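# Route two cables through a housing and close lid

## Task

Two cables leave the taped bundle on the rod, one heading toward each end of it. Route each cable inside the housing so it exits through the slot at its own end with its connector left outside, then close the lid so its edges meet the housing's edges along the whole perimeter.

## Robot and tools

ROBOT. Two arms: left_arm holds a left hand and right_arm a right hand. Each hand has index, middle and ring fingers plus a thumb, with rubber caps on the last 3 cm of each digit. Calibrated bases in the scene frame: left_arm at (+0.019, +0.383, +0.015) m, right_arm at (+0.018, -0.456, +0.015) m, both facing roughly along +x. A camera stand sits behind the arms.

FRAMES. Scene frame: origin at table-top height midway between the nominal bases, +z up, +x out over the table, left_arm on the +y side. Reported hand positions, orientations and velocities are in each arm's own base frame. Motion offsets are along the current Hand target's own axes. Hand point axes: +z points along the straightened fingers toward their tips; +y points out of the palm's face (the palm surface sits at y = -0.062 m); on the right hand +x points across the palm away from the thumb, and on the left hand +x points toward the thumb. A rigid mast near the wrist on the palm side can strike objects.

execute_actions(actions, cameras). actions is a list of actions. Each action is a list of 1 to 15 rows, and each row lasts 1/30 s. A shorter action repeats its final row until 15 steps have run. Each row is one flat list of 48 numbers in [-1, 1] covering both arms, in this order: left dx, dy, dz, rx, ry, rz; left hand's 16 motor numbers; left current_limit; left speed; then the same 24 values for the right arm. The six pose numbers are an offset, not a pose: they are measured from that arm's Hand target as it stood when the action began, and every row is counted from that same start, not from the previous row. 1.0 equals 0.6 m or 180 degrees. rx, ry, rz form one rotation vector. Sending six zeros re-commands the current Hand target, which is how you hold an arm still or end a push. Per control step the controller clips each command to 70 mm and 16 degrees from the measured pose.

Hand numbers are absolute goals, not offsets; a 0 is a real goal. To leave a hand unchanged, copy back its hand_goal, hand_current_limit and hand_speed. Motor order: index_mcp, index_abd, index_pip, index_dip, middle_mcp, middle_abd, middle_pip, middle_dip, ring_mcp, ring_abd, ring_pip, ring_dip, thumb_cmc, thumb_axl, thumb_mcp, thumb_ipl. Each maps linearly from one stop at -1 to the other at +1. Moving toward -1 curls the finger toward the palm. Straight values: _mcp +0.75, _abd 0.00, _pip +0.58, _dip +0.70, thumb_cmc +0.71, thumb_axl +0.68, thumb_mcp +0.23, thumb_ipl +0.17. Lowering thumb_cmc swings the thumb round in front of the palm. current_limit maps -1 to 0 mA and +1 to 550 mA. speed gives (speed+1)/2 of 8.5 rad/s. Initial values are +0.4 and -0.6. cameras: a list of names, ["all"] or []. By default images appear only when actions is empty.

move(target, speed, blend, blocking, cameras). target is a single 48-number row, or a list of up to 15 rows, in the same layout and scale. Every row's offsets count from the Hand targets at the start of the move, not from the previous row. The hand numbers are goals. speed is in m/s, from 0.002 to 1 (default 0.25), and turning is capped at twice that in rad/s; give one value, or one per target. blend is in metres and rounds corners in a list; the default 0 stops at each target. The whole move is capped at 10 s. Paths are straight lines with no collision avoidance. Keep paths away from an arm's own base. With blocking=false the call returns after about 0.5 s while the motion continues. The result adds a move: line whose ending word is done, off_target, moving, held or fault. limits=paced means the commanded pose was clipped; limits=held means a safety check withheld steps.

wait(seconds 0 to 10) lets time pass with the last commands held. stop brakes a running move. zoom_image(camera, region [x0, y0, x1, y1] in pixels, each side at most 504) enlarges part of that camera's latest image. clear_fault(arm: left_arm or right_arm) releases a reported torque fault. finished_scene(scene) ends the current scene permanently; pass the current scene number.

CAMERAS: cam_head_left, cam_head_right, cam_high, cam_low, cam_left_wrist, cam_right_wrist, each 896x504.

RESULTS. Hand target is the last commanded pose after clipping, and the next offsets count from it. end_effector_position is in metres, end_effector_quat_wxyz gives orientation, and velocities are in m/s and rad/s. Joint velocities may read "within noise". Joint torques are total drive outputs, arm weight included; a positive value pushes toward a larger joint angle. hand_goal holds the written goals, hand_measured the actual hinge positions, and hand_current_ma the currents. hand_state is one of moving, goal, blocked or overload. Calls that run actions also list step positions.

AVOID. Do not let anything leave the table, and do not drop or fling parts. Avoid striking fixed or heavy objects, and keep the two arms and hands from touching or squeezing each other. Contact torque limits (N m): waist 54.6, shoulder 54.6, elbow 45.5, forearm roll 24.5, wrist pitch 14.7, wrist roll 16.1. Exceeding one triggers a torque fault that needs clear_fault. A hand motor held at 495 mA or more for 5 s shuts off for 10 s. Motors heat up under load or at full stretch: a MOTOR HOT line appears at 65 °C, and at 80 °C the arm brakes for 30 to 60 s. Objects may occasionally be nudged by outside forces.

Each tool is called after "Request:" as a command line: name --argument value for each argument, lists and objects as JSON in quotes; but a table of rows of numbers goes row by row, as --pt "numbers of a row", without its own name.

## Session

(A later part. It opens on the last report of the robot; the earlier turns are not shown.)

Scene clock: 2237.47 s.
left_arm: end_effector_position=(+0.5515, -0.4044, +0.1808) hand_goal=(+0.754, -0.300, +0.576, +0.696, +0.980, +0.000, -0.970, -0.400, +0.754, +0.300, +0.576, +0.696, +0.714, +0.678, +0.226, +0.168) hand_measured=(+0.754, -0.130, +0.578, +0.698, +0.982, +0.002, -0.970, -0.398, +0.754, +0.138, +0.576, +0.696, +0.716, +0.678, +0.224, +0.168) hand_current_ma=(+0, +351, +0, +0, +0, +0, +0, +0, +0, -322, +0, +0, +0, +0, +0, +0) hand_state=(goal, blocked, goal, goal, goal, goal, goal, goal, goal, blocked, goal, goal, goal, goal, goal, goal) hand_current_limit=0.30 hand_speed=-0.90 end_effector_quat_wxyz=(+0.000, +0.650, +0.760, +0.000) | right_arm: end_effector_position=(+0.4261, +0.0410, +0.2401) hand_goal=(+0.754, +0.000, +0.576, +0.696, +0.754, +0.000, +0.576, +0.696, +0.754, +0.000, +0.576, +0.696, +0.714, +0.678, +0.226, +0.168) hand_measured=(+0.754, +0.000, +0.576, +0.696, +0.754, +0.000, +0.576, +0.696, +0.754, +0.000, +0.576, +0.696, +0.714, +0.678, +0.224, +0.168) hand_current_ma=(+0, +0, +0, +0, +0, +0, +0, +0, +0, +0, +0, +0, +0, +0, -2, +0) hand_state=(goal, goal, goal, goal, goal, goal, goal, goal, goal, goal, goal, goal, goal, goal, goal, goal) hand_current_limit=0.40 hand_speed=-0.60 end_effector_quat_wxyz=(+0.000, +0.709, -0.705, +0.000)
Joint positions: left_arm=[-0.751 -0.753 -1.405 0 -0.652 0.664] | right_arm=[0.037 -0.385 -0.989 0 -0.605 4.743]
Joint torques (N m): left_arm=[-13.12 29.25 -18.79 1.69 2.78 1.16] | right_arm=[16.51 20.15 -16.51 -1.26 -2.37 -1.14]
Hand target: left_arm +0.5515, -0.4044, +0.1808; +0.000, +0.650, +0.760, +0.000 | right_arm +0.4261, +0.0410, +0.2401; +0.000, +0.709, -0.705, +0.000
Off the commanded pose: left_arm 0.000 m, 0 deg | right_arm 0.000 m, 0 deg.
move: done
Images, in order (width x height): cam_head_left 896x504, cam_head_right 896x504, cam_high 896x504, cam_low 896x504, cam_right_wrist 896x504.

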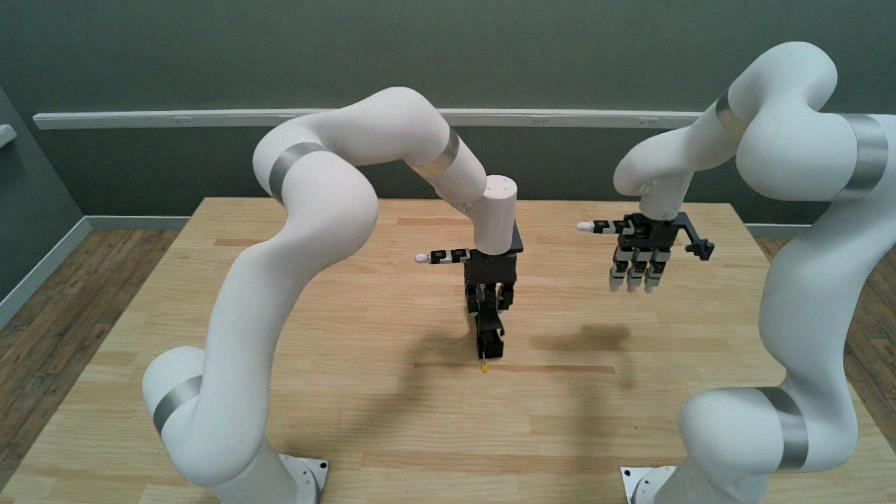

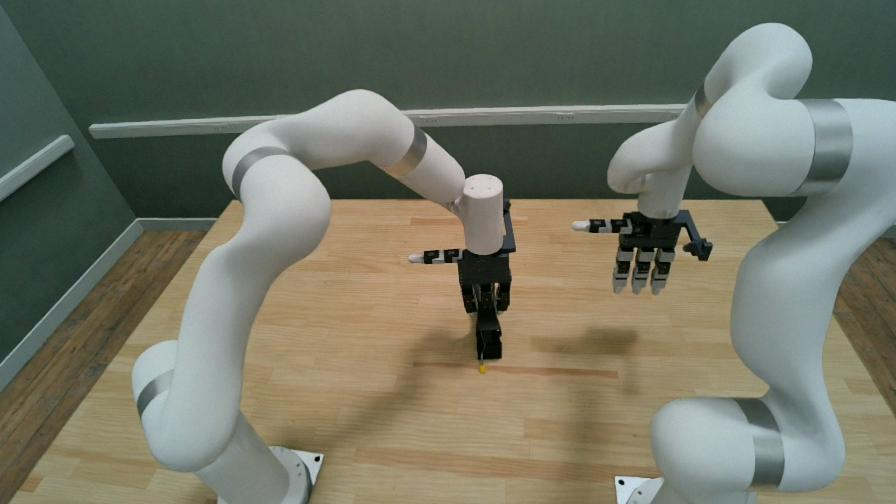

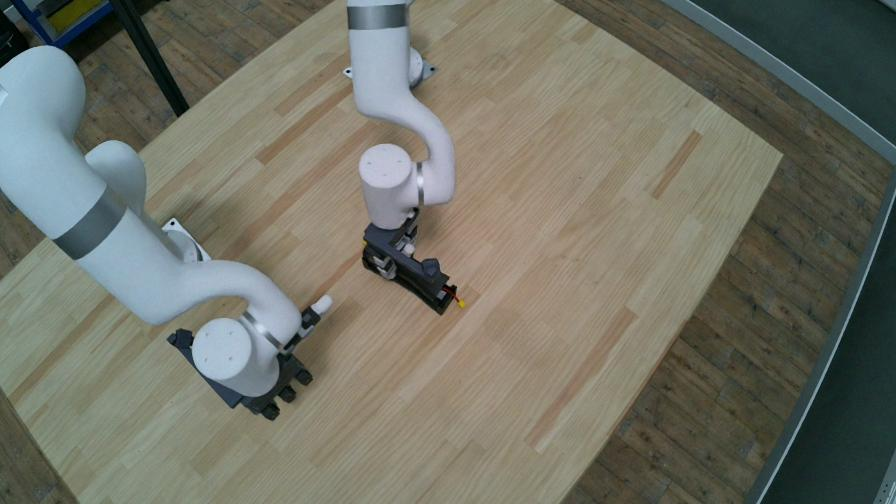

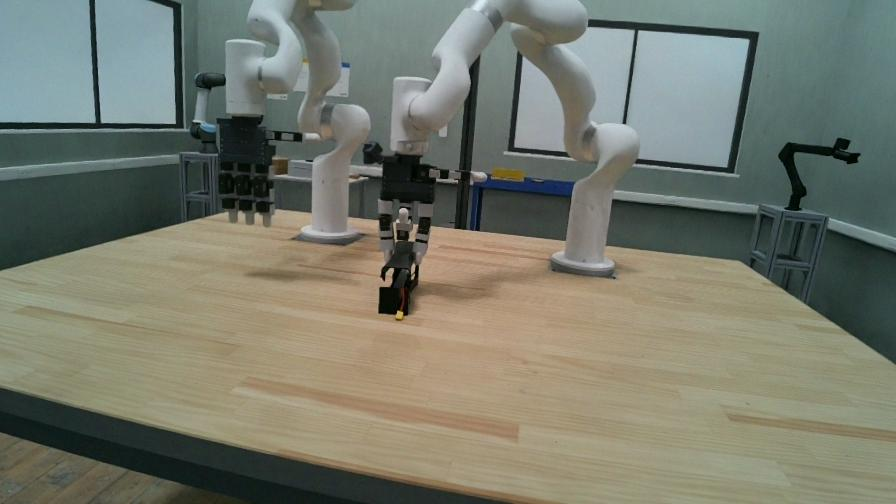

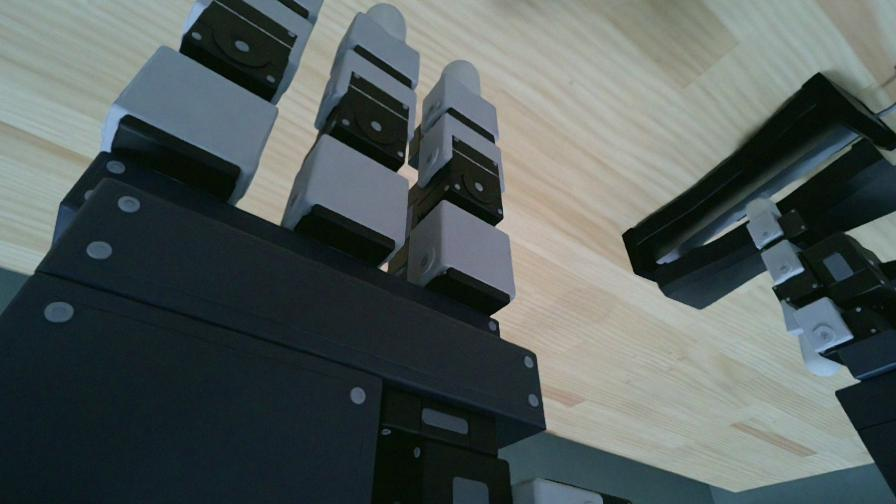

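Request:
move --target '[-0.0045,0.0006,0.015,0,0,0.0056,0.754,-0.30,0.576,0.696,0.98,0,-0.97,-0.4,0.754,0.30,0.576,0.696,0.714,0.678,0.226,0.168,0.3,-0.9,0,0,0,0,0,0,0.754,0,0.576,0.696,0.754,0,0.576,0.696,0.754,0,0.576,0.696,0.714,0.678,0.226,0.168,0.4,-0.6]' --speed 0.04 --cameras '["cam_head_left","cam_head_right","cam_low","cam_right_wrist","cam_high"]'

Request:
zoom_image --camera "cam_low" --region '[370, 250, 430, 320]'

Request:
zoom_image --camera "cam_right_wrist" --region '[600, 50, 896, 340]'

Request:
zoom_image --camera "cam_head_left" --region '[465, 305, 515, 375]'

Request:
zoom_image --camera "cam_head_right" --region '[465, 305, 515, 375]'

Request:
zoom_image --camera "cam_high" --region '[400, 260, 480, 325]'

Scene clock: 2255.73 s.
left_arm: end_effector_position=(+0.5523, -0.4070, +0.1719) hand_goal=(+0.754, -0.300, +0.576, +0.696, +0.980, +0.000, -0.970, -0.400, +0.754, +0.300, +0.576, +0.696, +0.714, +0.678, +0.226, +0.168) hand_measured=(+0.754, -0.130, +0.578, +0.698, +0.982, +0.002, -0.970, -0.398, +0.754, +0.138, +0.576, +0.696, +0.716, +0.678, +0.224, +0.168) hand_current_ma=(+0, +351, +0, +0, +0, +0, +0, +0, +0, -322, +0, +0, +0, +0, +0, +0) hand_state=(goal, blocked, goal, goal, goal, goal, goal, goal, goal, blocked, goal, goal, goal, goal, goal, goal) hand_current_limit=0.30 hand_speed=-0.90 end_effector_quat_wxyz=(+0.000, +0.657, +0.754, +0.000) | right_arm: end_effector_position=(+0.4261, +0.0410, +0.2401) hand_goal=(+0.754, +0.000, +0.576, +0.696, +0.754, +0.000, +0.576, +0.696, +0.754, +0.000, +0.576, +0.696, +0.714, +0.678, +0.226, +0.168) hand_measured=(+0.754, +0.000, +0.576, +0.696, +0.754, +0.000, +0.576, +0.696, +0.754, +0.000, +0.576, +0.696, +0.714, +0.678, +0.224, +0.168) hand_current_ma=(+0, +0, +0, +0, +0, +0, +0, +0, +0, +0, +0, +0, +0, +0, -2, +0) hand_state=(goal, goal, goal, goal, goal, goal, goal, goal, goal, goal, goal, goal, goal, goal, goal, goal) hand_current_limit=0.40 hand_speed=-0.60 end_effector_quat_wxyz=(+0.000, +0.709, -0.705, +0.000)
Joint positions: left_arm=[-0.752 -0.768 -1.407 0 -0.638 0.681] | right_arm=[0.037 -0.385 -0.989 0 -0.605 4.743]
Joint torques (N m): left_arm=[-13 30.41 -36.87 -1.1 2.78 0.89] | right_arm=[15.52 20.28 -16.57 -1.48 -2.45 -1.17]
Hand target: left_arm +0.5523, -0.4070, +0.1718; +0.000, +0.657, +0.754, +0.000 | right_arm +0.4261, +0.0410, +0.2401; +0.000, +0.709, -0.705, +0.000
Off the commanded pose: left_arm 0.000 m, 0 deg | right_arm 0.000 m, 0 deg.
move: done
Images, in order (width x height): cam_head_left 896x504, cam_head_right 896x504, cam_high 896x504, cam_low 896x504, cam_right_wrist 896x504.

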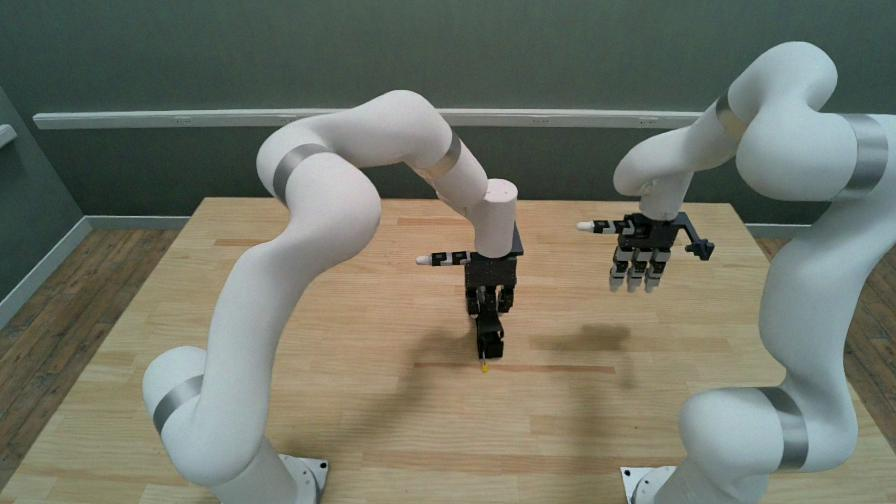

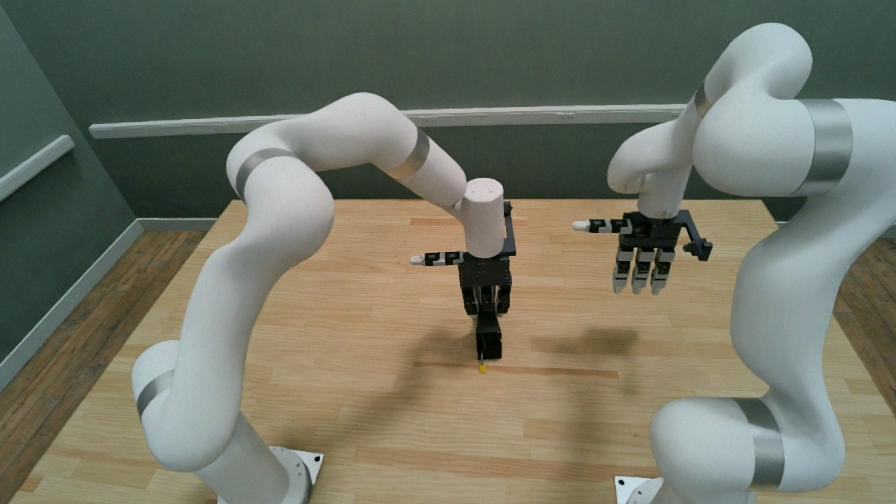

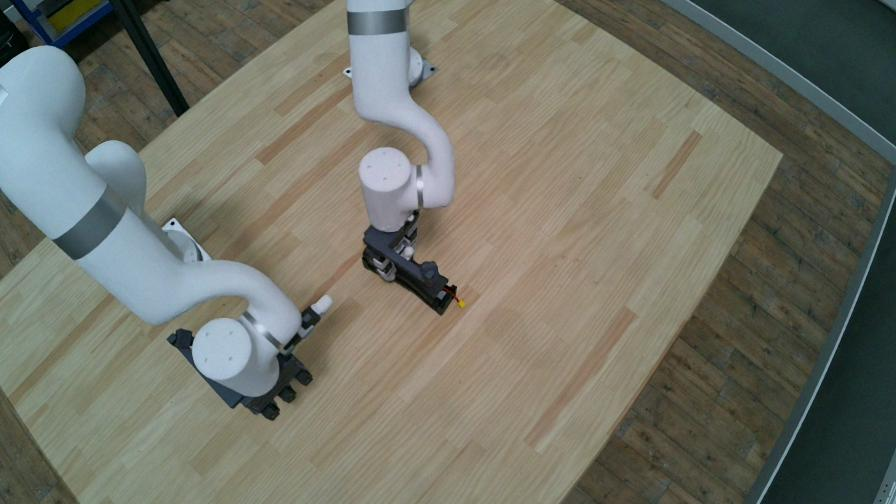

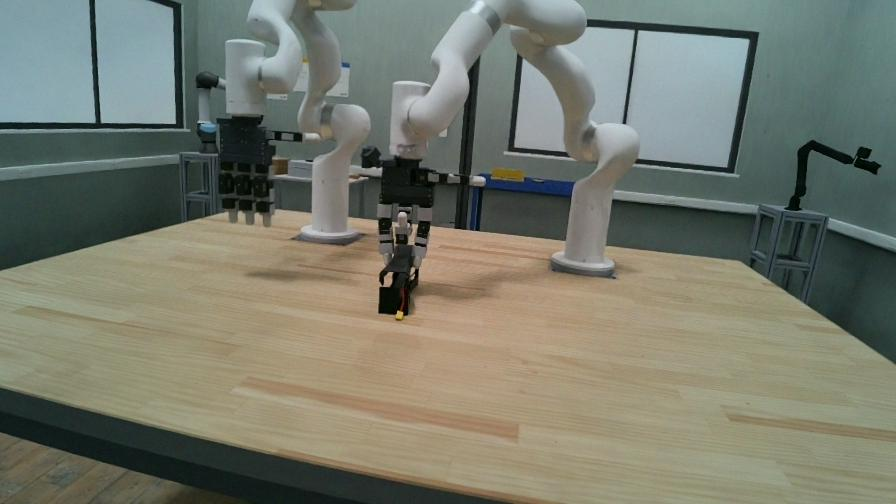

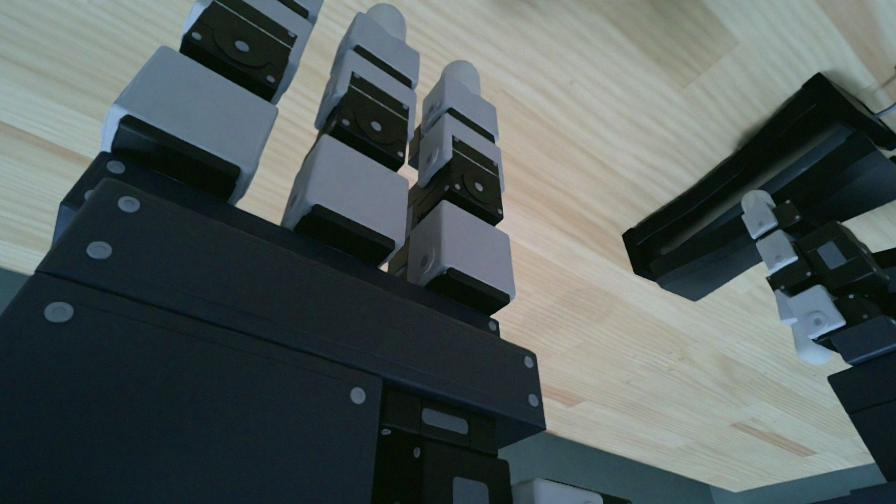

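Scaled by 7.200 from the camera's 896x504 image, which has a finer 1280x720 frame.

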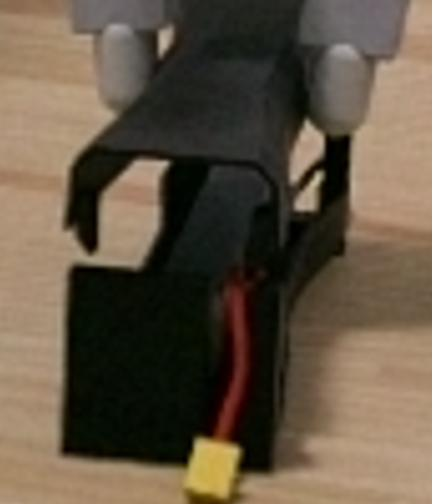

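Scaled by 1.703 from the camera's 896x504 image, which has a finer 1280x720 frame.

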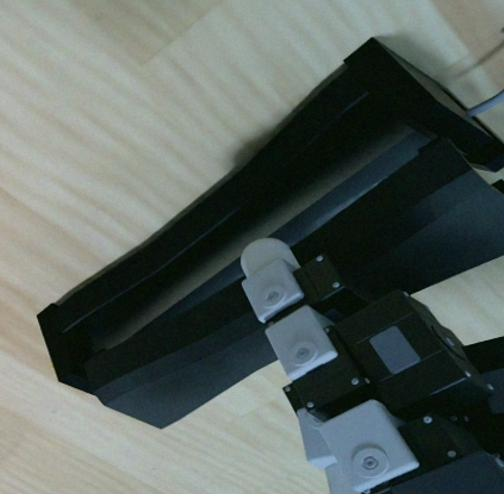

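Scaled by 7.200 from the camera's 896x504 image, which has a finer 1280x720 frame.

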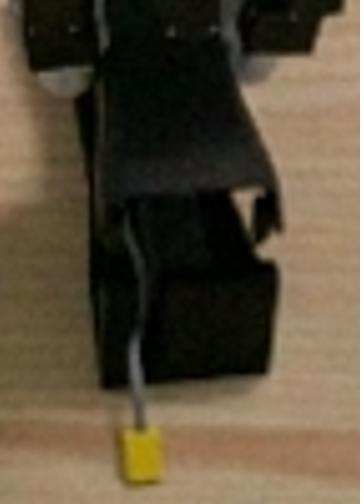

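Scaled by 7.200 from the camera's 896x504 image, which has a finer 1280x720 frame.

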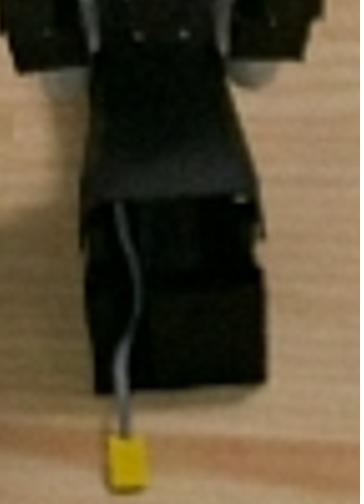

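Scaled by 6.300 from the camera's 896x504 image, which has a finer 1280x720 frame.

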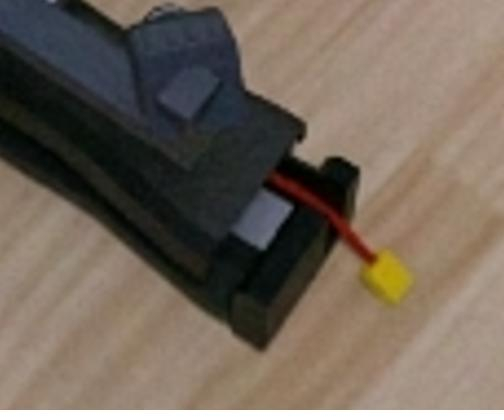

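Request:
move --target '[0,0,0.02,0,0,0,0.754,-0.30,0.576,0.696,0.98,0,-0.97,-0.4,0.754,0.30,0.576,0.696,0.714,0.678,0.226,0.168,0.3,-0.9,0,0,0,0,0,0,0.754,0,0.576,0.696,0.754,0,0.576,0.696,0.754,0,0.576,0.696,0.714,0.678,0.226,0.168,0.4,-0.6]' --speed 0.03 --cameras '["cam_head_left","cam_head_right","cam_low","cam_right_wrist","cam_high"]'

Request:
zoom_image --camera "cam_low" --region '[370, 250, 430, 320]'

Request:
zoom_image --camera "cam_right_wrist" --region '[600, 50, 896, 340]'

Request:
zoom_image --camera "cam_head_left" --region '[465, 305, 515, 375]'

Request:
zoom_image --camera "cam_high" --region '[400, 260, 480, 325]'

Scene clock: 2267.03 s.
left_arm: end_effector_position=(+0.5523, -0.4070, +0.1599) hand_goal=(+0.754, -0.300, +0.576, +0.696, +0.980, +0.000, -0.970, -0.400, +0.754, +0.300, +0.576, +0.696, +0.714, +0.678, +0.226, +0.168) hand_measured=(+0.754, -0.130, +0.578, +0.698, +0.982, +0.002, -0.970, -0.398, +0.754, +0.138, +0.576, +0.696, +0.716, +0.678, +0.224, +0.168) hand_current_ma=(+0, +351, +0, +0, +0, +0, +0, +0, +0, -322, +0, +0, +0, +0, +0, +0) hand_state=(goal, blocked, goal, goal, goal, goal, goal, goal, goal, blocked, goal, goal, goal, goal, goal, goal) hand_current_limit=0.30 hand_speed=-0.90 end_effector_quat_wxyz=(+0.000, +0.657, +0.754, +0.000) | right_arm: end_effector_position=(+0.4261, +0.0410, +0.2401) hand_goal=(+0.754, +0.000, +0.576, +0.696, +0.754, +0.000, +0.576, +0.696, +0.754, +0.000, +0.576, +0.696, +0.714, +0.678, +0.226, +0.168) hand_measured=(+0.754, +0.000, +0.576, +0.696, +0.754, +0.000, +0.576, +0.696, +0.754, +0.000, +0.576, +0.696, +0.714, +0.678, +0.224, +0.168) hand_current_ma=(+0, +0, +0, +0, +0, +0, +0, +0, +0, +0, +0, +0, +0, +0, -2, +0) hand_state=(goal, goal, goal, goal, goal, goal, goal, goal, goal, goal, goal, goal, goal, goal, goal, goal) hand_current_limit=0.40 hand_speed=-0.60 end_effector_quat_wxyz=(+0.000, +0.709, -0.705, +0.000)
Joint positions: left_arm=[-0.752 -0.786 -1.405 0 -0.619 0.681] | right_arm=[0.037 -0.385 -0.989 0 -0.605 4.743]
Joint torques (N m): left_arm=[-13.81 30.32 -18.36 -1.62 2.86 1.11] | right_arm=[16.02 20.35 -16.48 -1.49 -2.38 -1.08]
Hand target: left_arm +0.5523, -0.4070, +0.1598; +0.000, +0.657, +0.754, +0.000 | right_arm +0.4261, +0.0410, +0.2401; +0.000, +0.709, -0.705, +0.000
Off the commanded pose: left_arm 0.000 m, 0 deg | right_arm 0.000 m, 0 deg.
move: done
Images, in order (width x height): cam_head_left 896x504, cam_head_right 896x504, cam_high 896x504, cam_low 896x504, cam_right_wrist 896x504.

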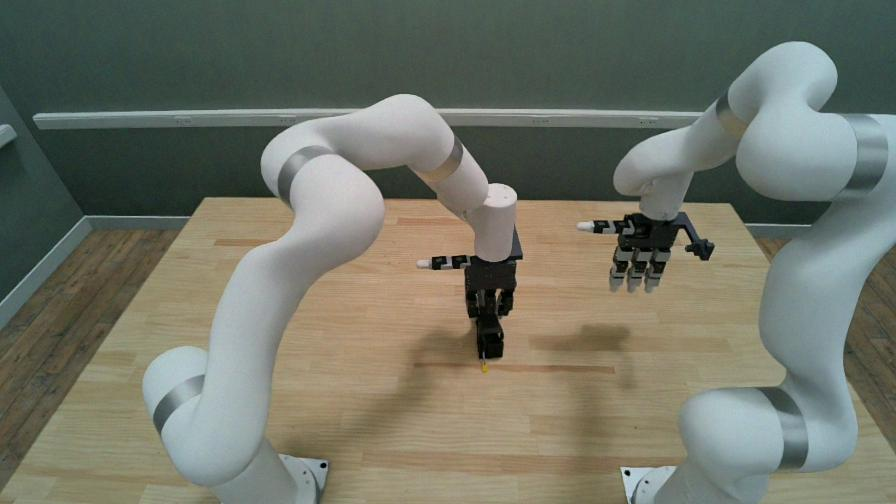

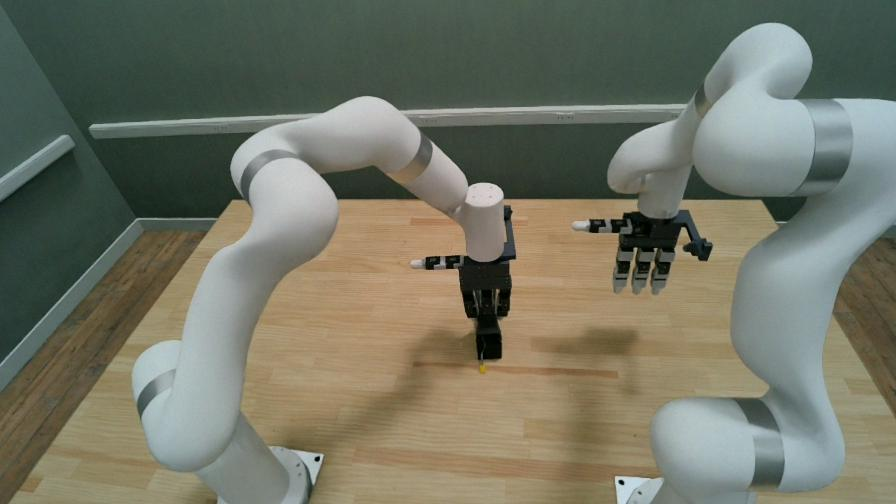

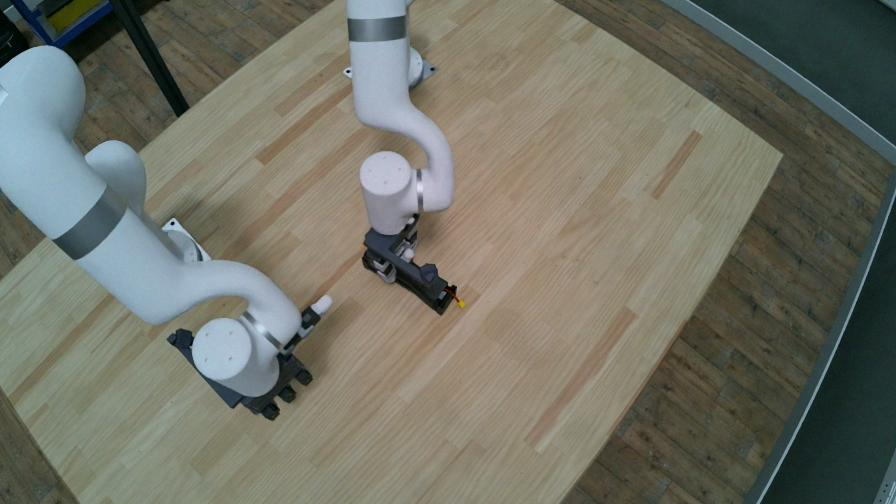

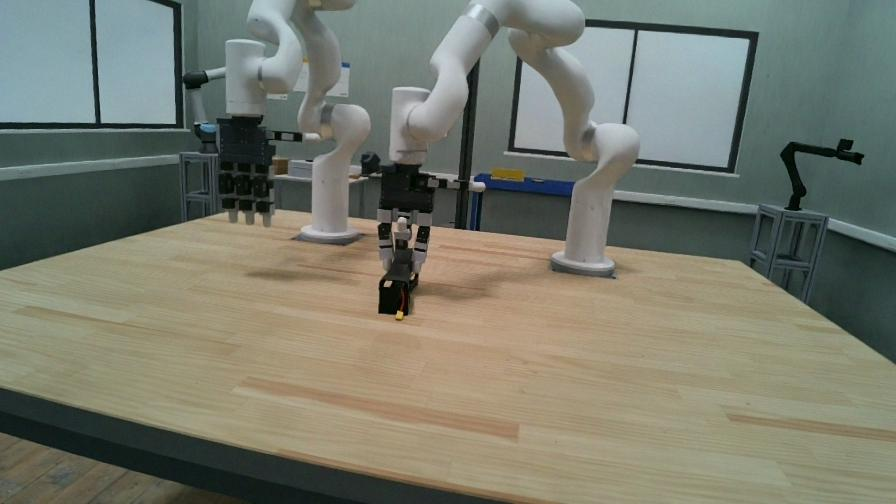

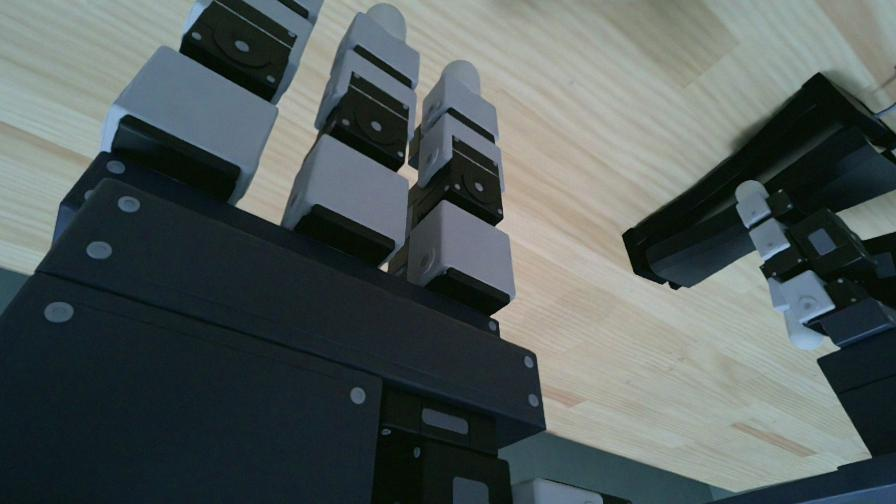

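Scaled by 7.200 from the camera's 896x504 image, which has a finer 1280x720 frame.

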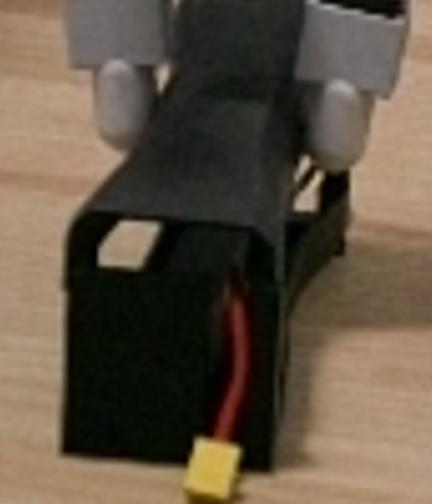

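Scaled by 1.703 from the camera's 896x504 image, which has a finer 1280x720 frame.

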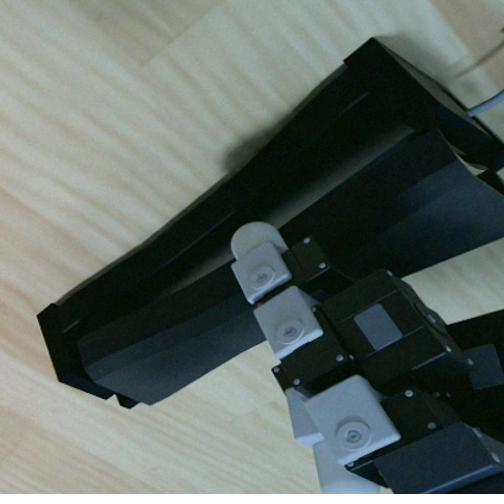

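Scaled by 7.200 from the camera's 896x504 image, which has a finer 1280x720 frame.

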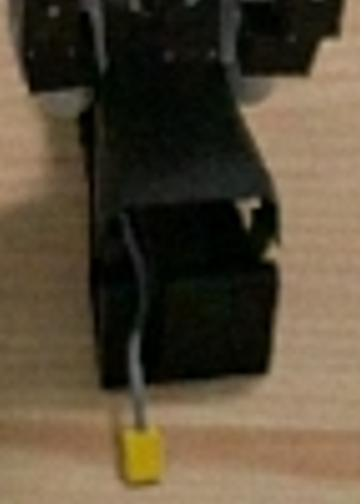

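Scaled by 6.300 from the camera's 896x504 image, which has a finer 1280x720 frame.

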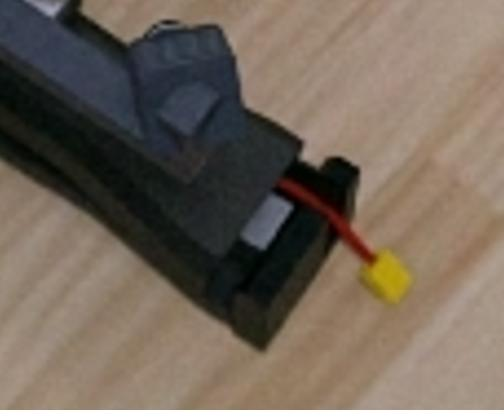

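Request:
zoom_image --camera "cam_right_wrist" --region '[796, 60, 896, 180]'

Request:
zoom_image --camera "cam_high" --region '[350, 230, 420, 300]'

Request:
zoom_image --camera "cam_head_right" --region '[465, 315, 515, 365]'

Request:
zoom_image --camera "cam_head_left" --region '[465, 315, 515, 365]'

Scaled by 4.200 from the camera's 896x504 image, which has a finer 1280x720 frame.

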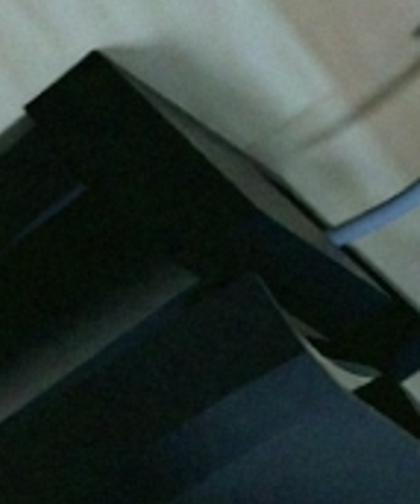

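Scaled by 7.200 from the camera's 896x504 image, which has a finer 1280x720 frame.

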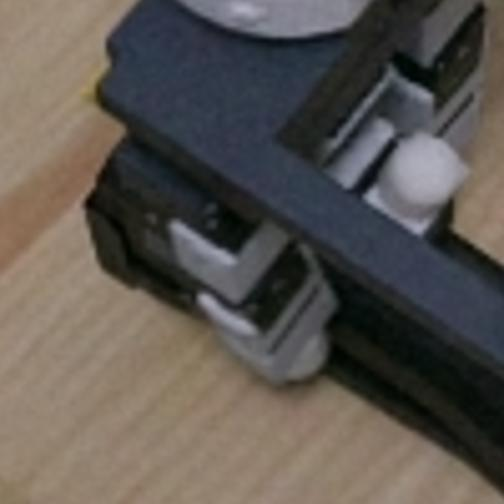

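Scaled by 10.080 from the camera's 896x504 image, which has a finer 1280x720 frame.

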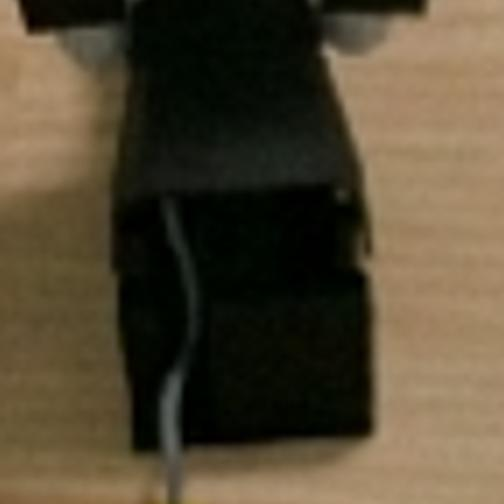

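Scaled by 10.080 from the camera's 896x504 image, which has a finer 1280x720 frame.

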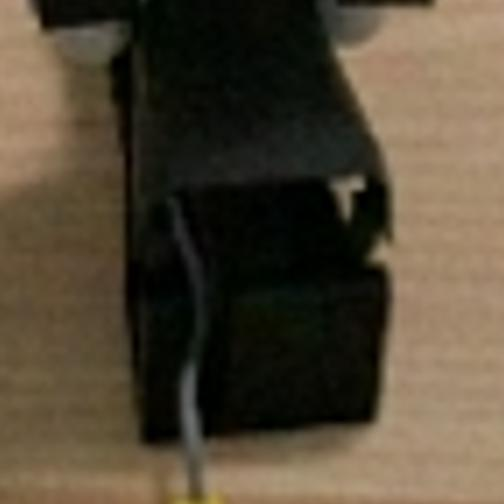

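Request:
move --target '[0,0,0,0,0,0,0.754,-0.30,0.576,0.696,0.98,0,-0.97,-0.4,0.754,0.30,0.576,0.696,0.714,0.678,0.226,0.168,0.3,-0.9,-0.0833,0.1,0.0833,0,0,0,0.754,0,0.576,0.696,0.754,0,0.576,0.696,0.754,0,0.576,0.696,0.714,0.678,0.226,0.168,0.4,-0.6]' --speed 0.12 --cameras '["cam_right_wrist","cam_left_wrist"]'

Scene clock: 2311.00 s.
left_arm: end_effector_position=(+0.5523, -0.4070, +0.1598) hand_goal=(+0.754, -0.300, +0.576, +0.696, +0.980, +0.000, -0.970, -0.400, +0.754, +0.300, +0.576, +0.696, +0.714, +0.678, +0.226, +0.168) hand_measured=(+0.754, -0.130, +0.578, +0.698, +0.982, +0.002, -0.970, -0.398, +0.754, +0.138, +0.576, +0.696, +0.716, +0.678, +0.224, +0.168) hand_current_ma=(+0, +351, +0, +0, +0, +0, +0, +0, +0, -322, +0, +0, +0, +0, +0, +0) hand_state=(goal, blocked, goal, goal, goal, goal, goal, goal, goal, blocked, goal, goal, goal, goal, goal, goal) hand_current_limit=0.30 hand_speed=-0.90 end_effector_quat_wxyz=(+0.000, +0.657, +0.754, +0.000) | right_arm: end_effector_position=(+0.3658, +0.0906, +0.1902) hand_goal=(+0.754, +0.000, +0.576, +0.696, +0.754, +0.000, +0.576, +0.696, +0.754, +0.000, +0.576, +0.696, +0.714, +0.678, +0.226, +0.168) hand_measured=(+0.754, +0.000, +0.576, +0.696, +0.754, +0.000, +0.576, +0.696, +0.754, +0.000, +0.576, +0.696, +0.714, +0.678, +0.224, +0.168) hand_current_ma=(+0, +0, +0, +0, +0, +0, +0, +0, +0, +0, +0, +0, +0, +0, -2, +0) hand_state=(goal, goal, goal, goal, goal, goal, goal, goal, goal, goal, goal, goal, goal, goal, goal, goal) hand_current_limit=0.40 hand_speed=-0.60 end_effector_quat_wxyz=(+0.000, +0.709, -0.705, +0.000)
Joint positions: left_arm=[-0.752 -0.786 -1.405 0 -0.619 0.681] | right_arm=[0.15 -0.358 -0.806 0 -0.448 4.857]
Joint torques (N m): left_arm=[-12.3 30.7 -18.72 -0.1 2.74 0.79] | right_arm=[17.98 37.01 -6.1 -1.48 1.86 2.15]
Hand target: left_arm +0.5523, -0.4070, +0.1598; +0.000, +0.657, +0.754, +0.000 | right_arm +0.3657, +0.0906, +0.1902; +0.000, +0.709, -0.705, +0.000
Off the commanded pose: left_arm 0.000 m, 0 deg | right_arm 0.000 m, 0 deg.
move: done
Images, in order (width x height): cam_left_wrist 896x504, cam_right_wrist 896x504.

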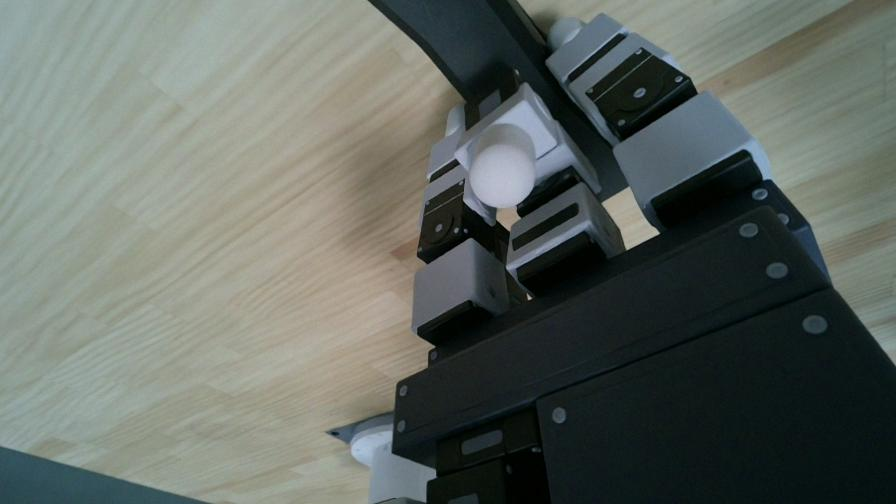

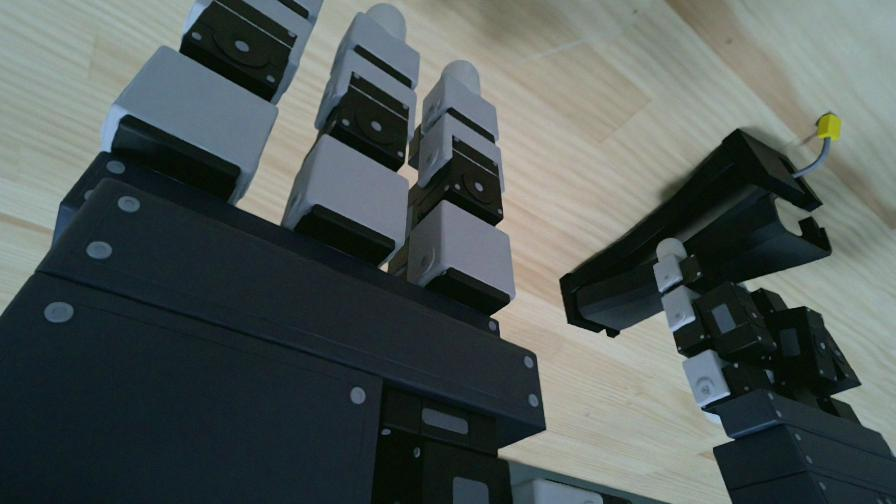

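Request:
zoom_image --camera "cam_right_wrist" --region '[680, 110, 860, 290]'

Request:
zoom_image --camera "cam_right_wrist" --region '[540, 220, 700, 350]'

Scaled by 2.800 from the camera's 896x504 image, which has a finer 1280x720 frame.

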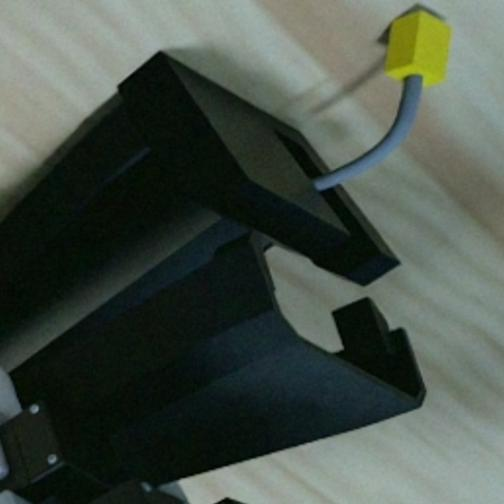

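Scaled by 3.150 from the camera's 896x504 image, which has a finer 1280x720 frame.

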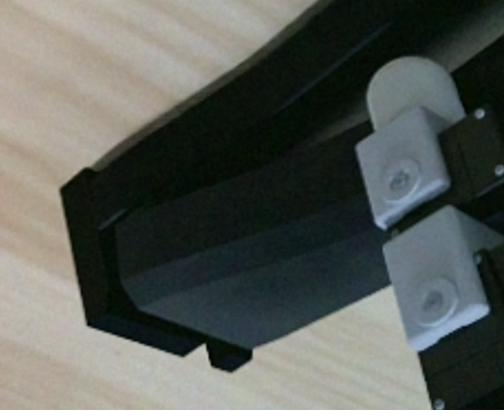

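Request:
move --target '[0,0.005,0,0,0,0,0.754,-0.30,0.576,0.696,0.98,0,-0.97,-0.4,0.754,0.30,0.576,0.696,0.714,0.678,0.226,0.168,0.3,-0.9,0,0,0,0,0,0,0.754,0,0.576,0.696,0.754,0,0.576,0.696,0.754,0,0.576,0.696,0.714,0.678,0.226,0.168,0.4,-0.6]' --speed 0.02 --cameras '["cam_right_wrist","cam_low","cam_head_left"]'

Request:
zoom_image --camera "cam_right_wrist" --region '[680, 110, 860, 290]'

Request:
zoom_image --camera "cam_right_wrist" --region '[540, 220, 700, 350]'

Request:
zoom_image --camera "cam_low" --region '[370, 250, 430, 320]'

Request:
zoom_image --camera "cam_head_left" --region '[465, 305, 515, 375]'

Scene clock: 2330.20 s.
left_arm: end_effector_position=(+0.5552, -0.4066, +0.1598) hand_goal=(+0.754, -0.300, +0.576, +0.696, +0.980, +0.000, -0.970, -0.400, +0.754, +0.300, +0.576, +0.696, +0.714, +0.678, +0.226, +0.168) hand_measured=(+0.754, -0.130, +0.578, +0.698, +0.982, +0.002, -0.970, -0.398, +0.754, +0.138, +0.576, +0.696, +0.716, +0.678, +0.224, +0.168) hand_current_ma=(+0, +351, +0, +0, +0, +0, +0, +0, +0, -322, +0, +0, +0, +0, +0, +0) hand_state=(goal, blocked, goal, goal, goal, goal, goal, goal, goal, blocked, goal, goal, goal, goal, goal, goal) hand_current_limit=0.30 hand_speed=-0.90 end_effector_quat_wxyz=(+0.000, +0.657, +0.754, +0.000) | right_arm: end_effector_position=(+0.3657, +0.0906, +0.1902) hand_goal=(+0.754, +0.000, +0.576, +0.696, +0.754, +0.000, +0.576, +0.696, +0.754, +0.000, +0.576, +0.696, +0.714, +0.678, +0.226, +0.168) hand_measured=(+0.754, +0.000, +0.576, +0.696, +0.754, +0.000, +0.576, +0.696, +0.754, +0.000, +0.576, +0.696, +0.714, +0.678, +0.224, +0.168) hand_current_ma=(+0, +0, +0, +0, +0, +0, +0, +0, +0, +0, +0, +0, +0, +0, -2, +0) hand_state=(goal, goal, goal, goal, goal, goal, goal, goal, goal, goal, goal, goal, goal, goal, goal, goal) hand_current_limit=0.40 hand_speed=-0.60 end_effector_quat_wxyz=(+0.000, +0.709, -0.705, +0.000)
Joint positions: left_arm=[-0.749 -0.79 -1.412 0 -0.622 0.684] | right_arm=[0.15 -0.358 -0.806 0 -0.448 4.857]
Joint torques (N m): left_arm=[16.03 29.38 -37.53 1.64 -2.53 1.12] | right_arm=[17.8 18.64 -5.64 -1.79 1.14 1.92]
Hand target: left_arm +0.5552, -0.4066, +0.1598; +0.000, +0.657, +0.754, +0.000 | right_arm +0.3657, +0.0906, +0.1902; +0.000, +0.709, -0.705, +0.000
Off the commanded pose: left_arm 0.000 m, 0 deg | right_arm 0.000 m, 0 deg.
move: done
Images, in order (width x height): cam_head_left 896x504, cam_low 896x504, cam_right_wrist 896x504.

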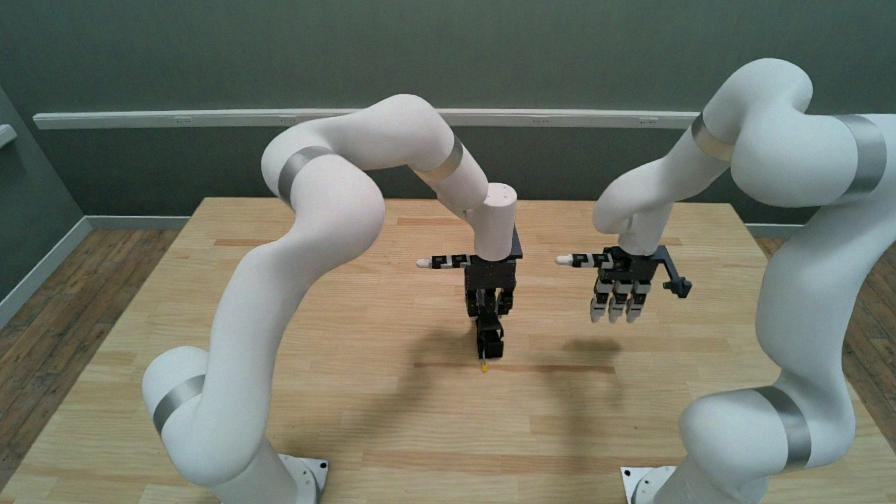

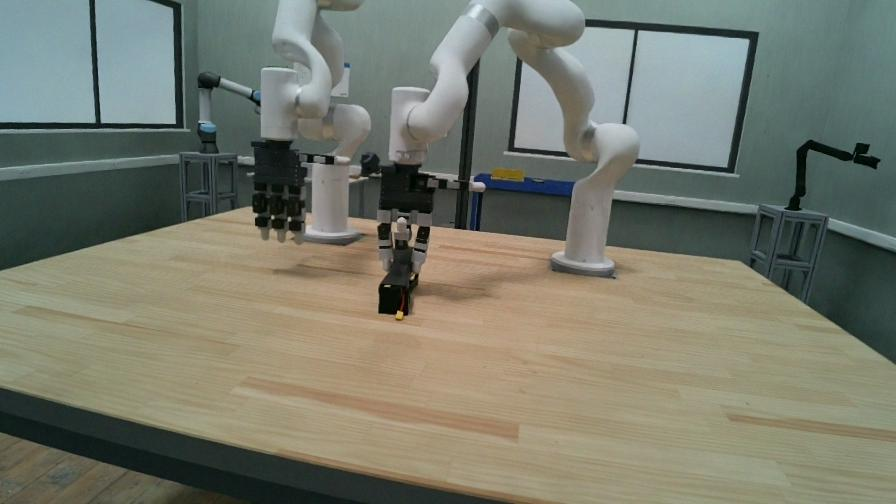

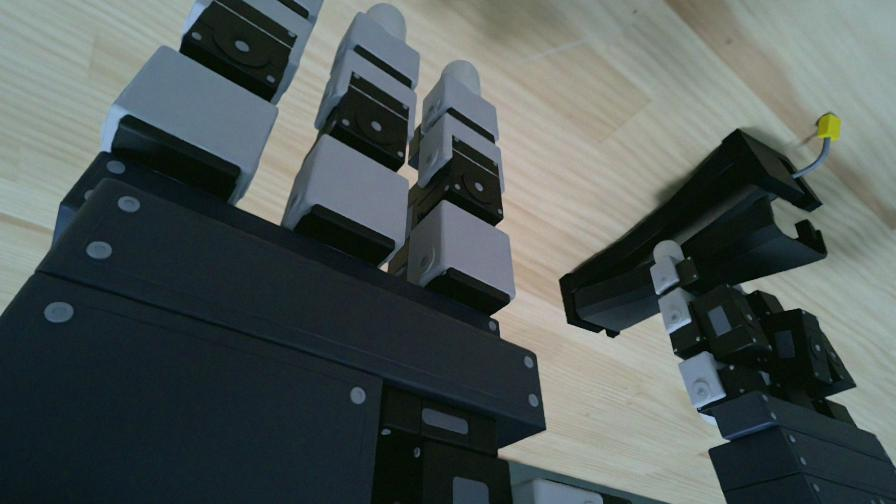

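Scaled by 2.800 from the camera's 896x504 image, which has a finer 1280x720 frame.

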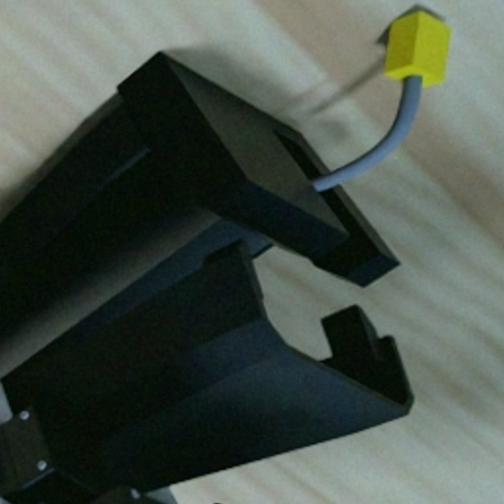

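Scaled by 3.150 from the camera's 896x504 image, which has a finer 1280x720 frame.

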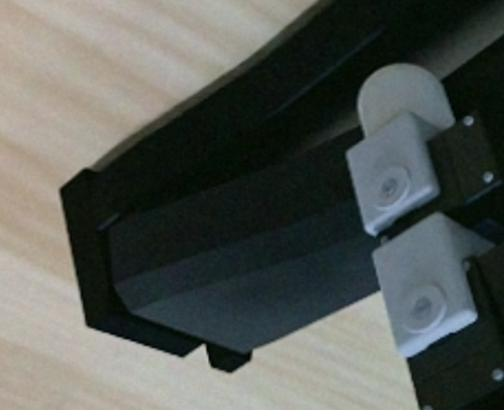

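Scaled by 7.200 from the camera's 896x504 image, which has a finer 1280x720 frame.

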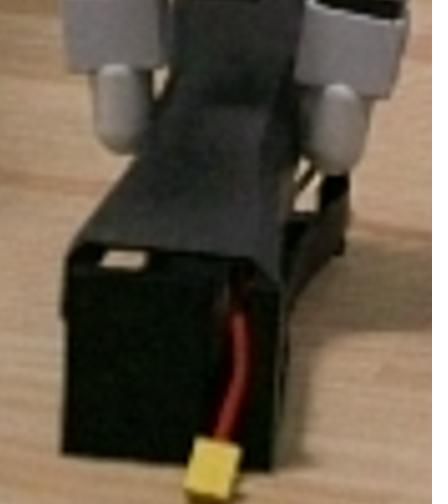

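Scaled by 7.200 from the camera's 896x504 image, which has a finer 1280x720 frame.

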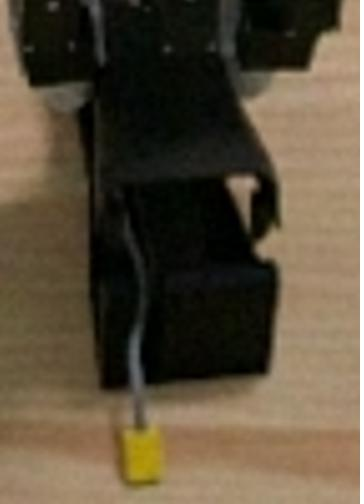

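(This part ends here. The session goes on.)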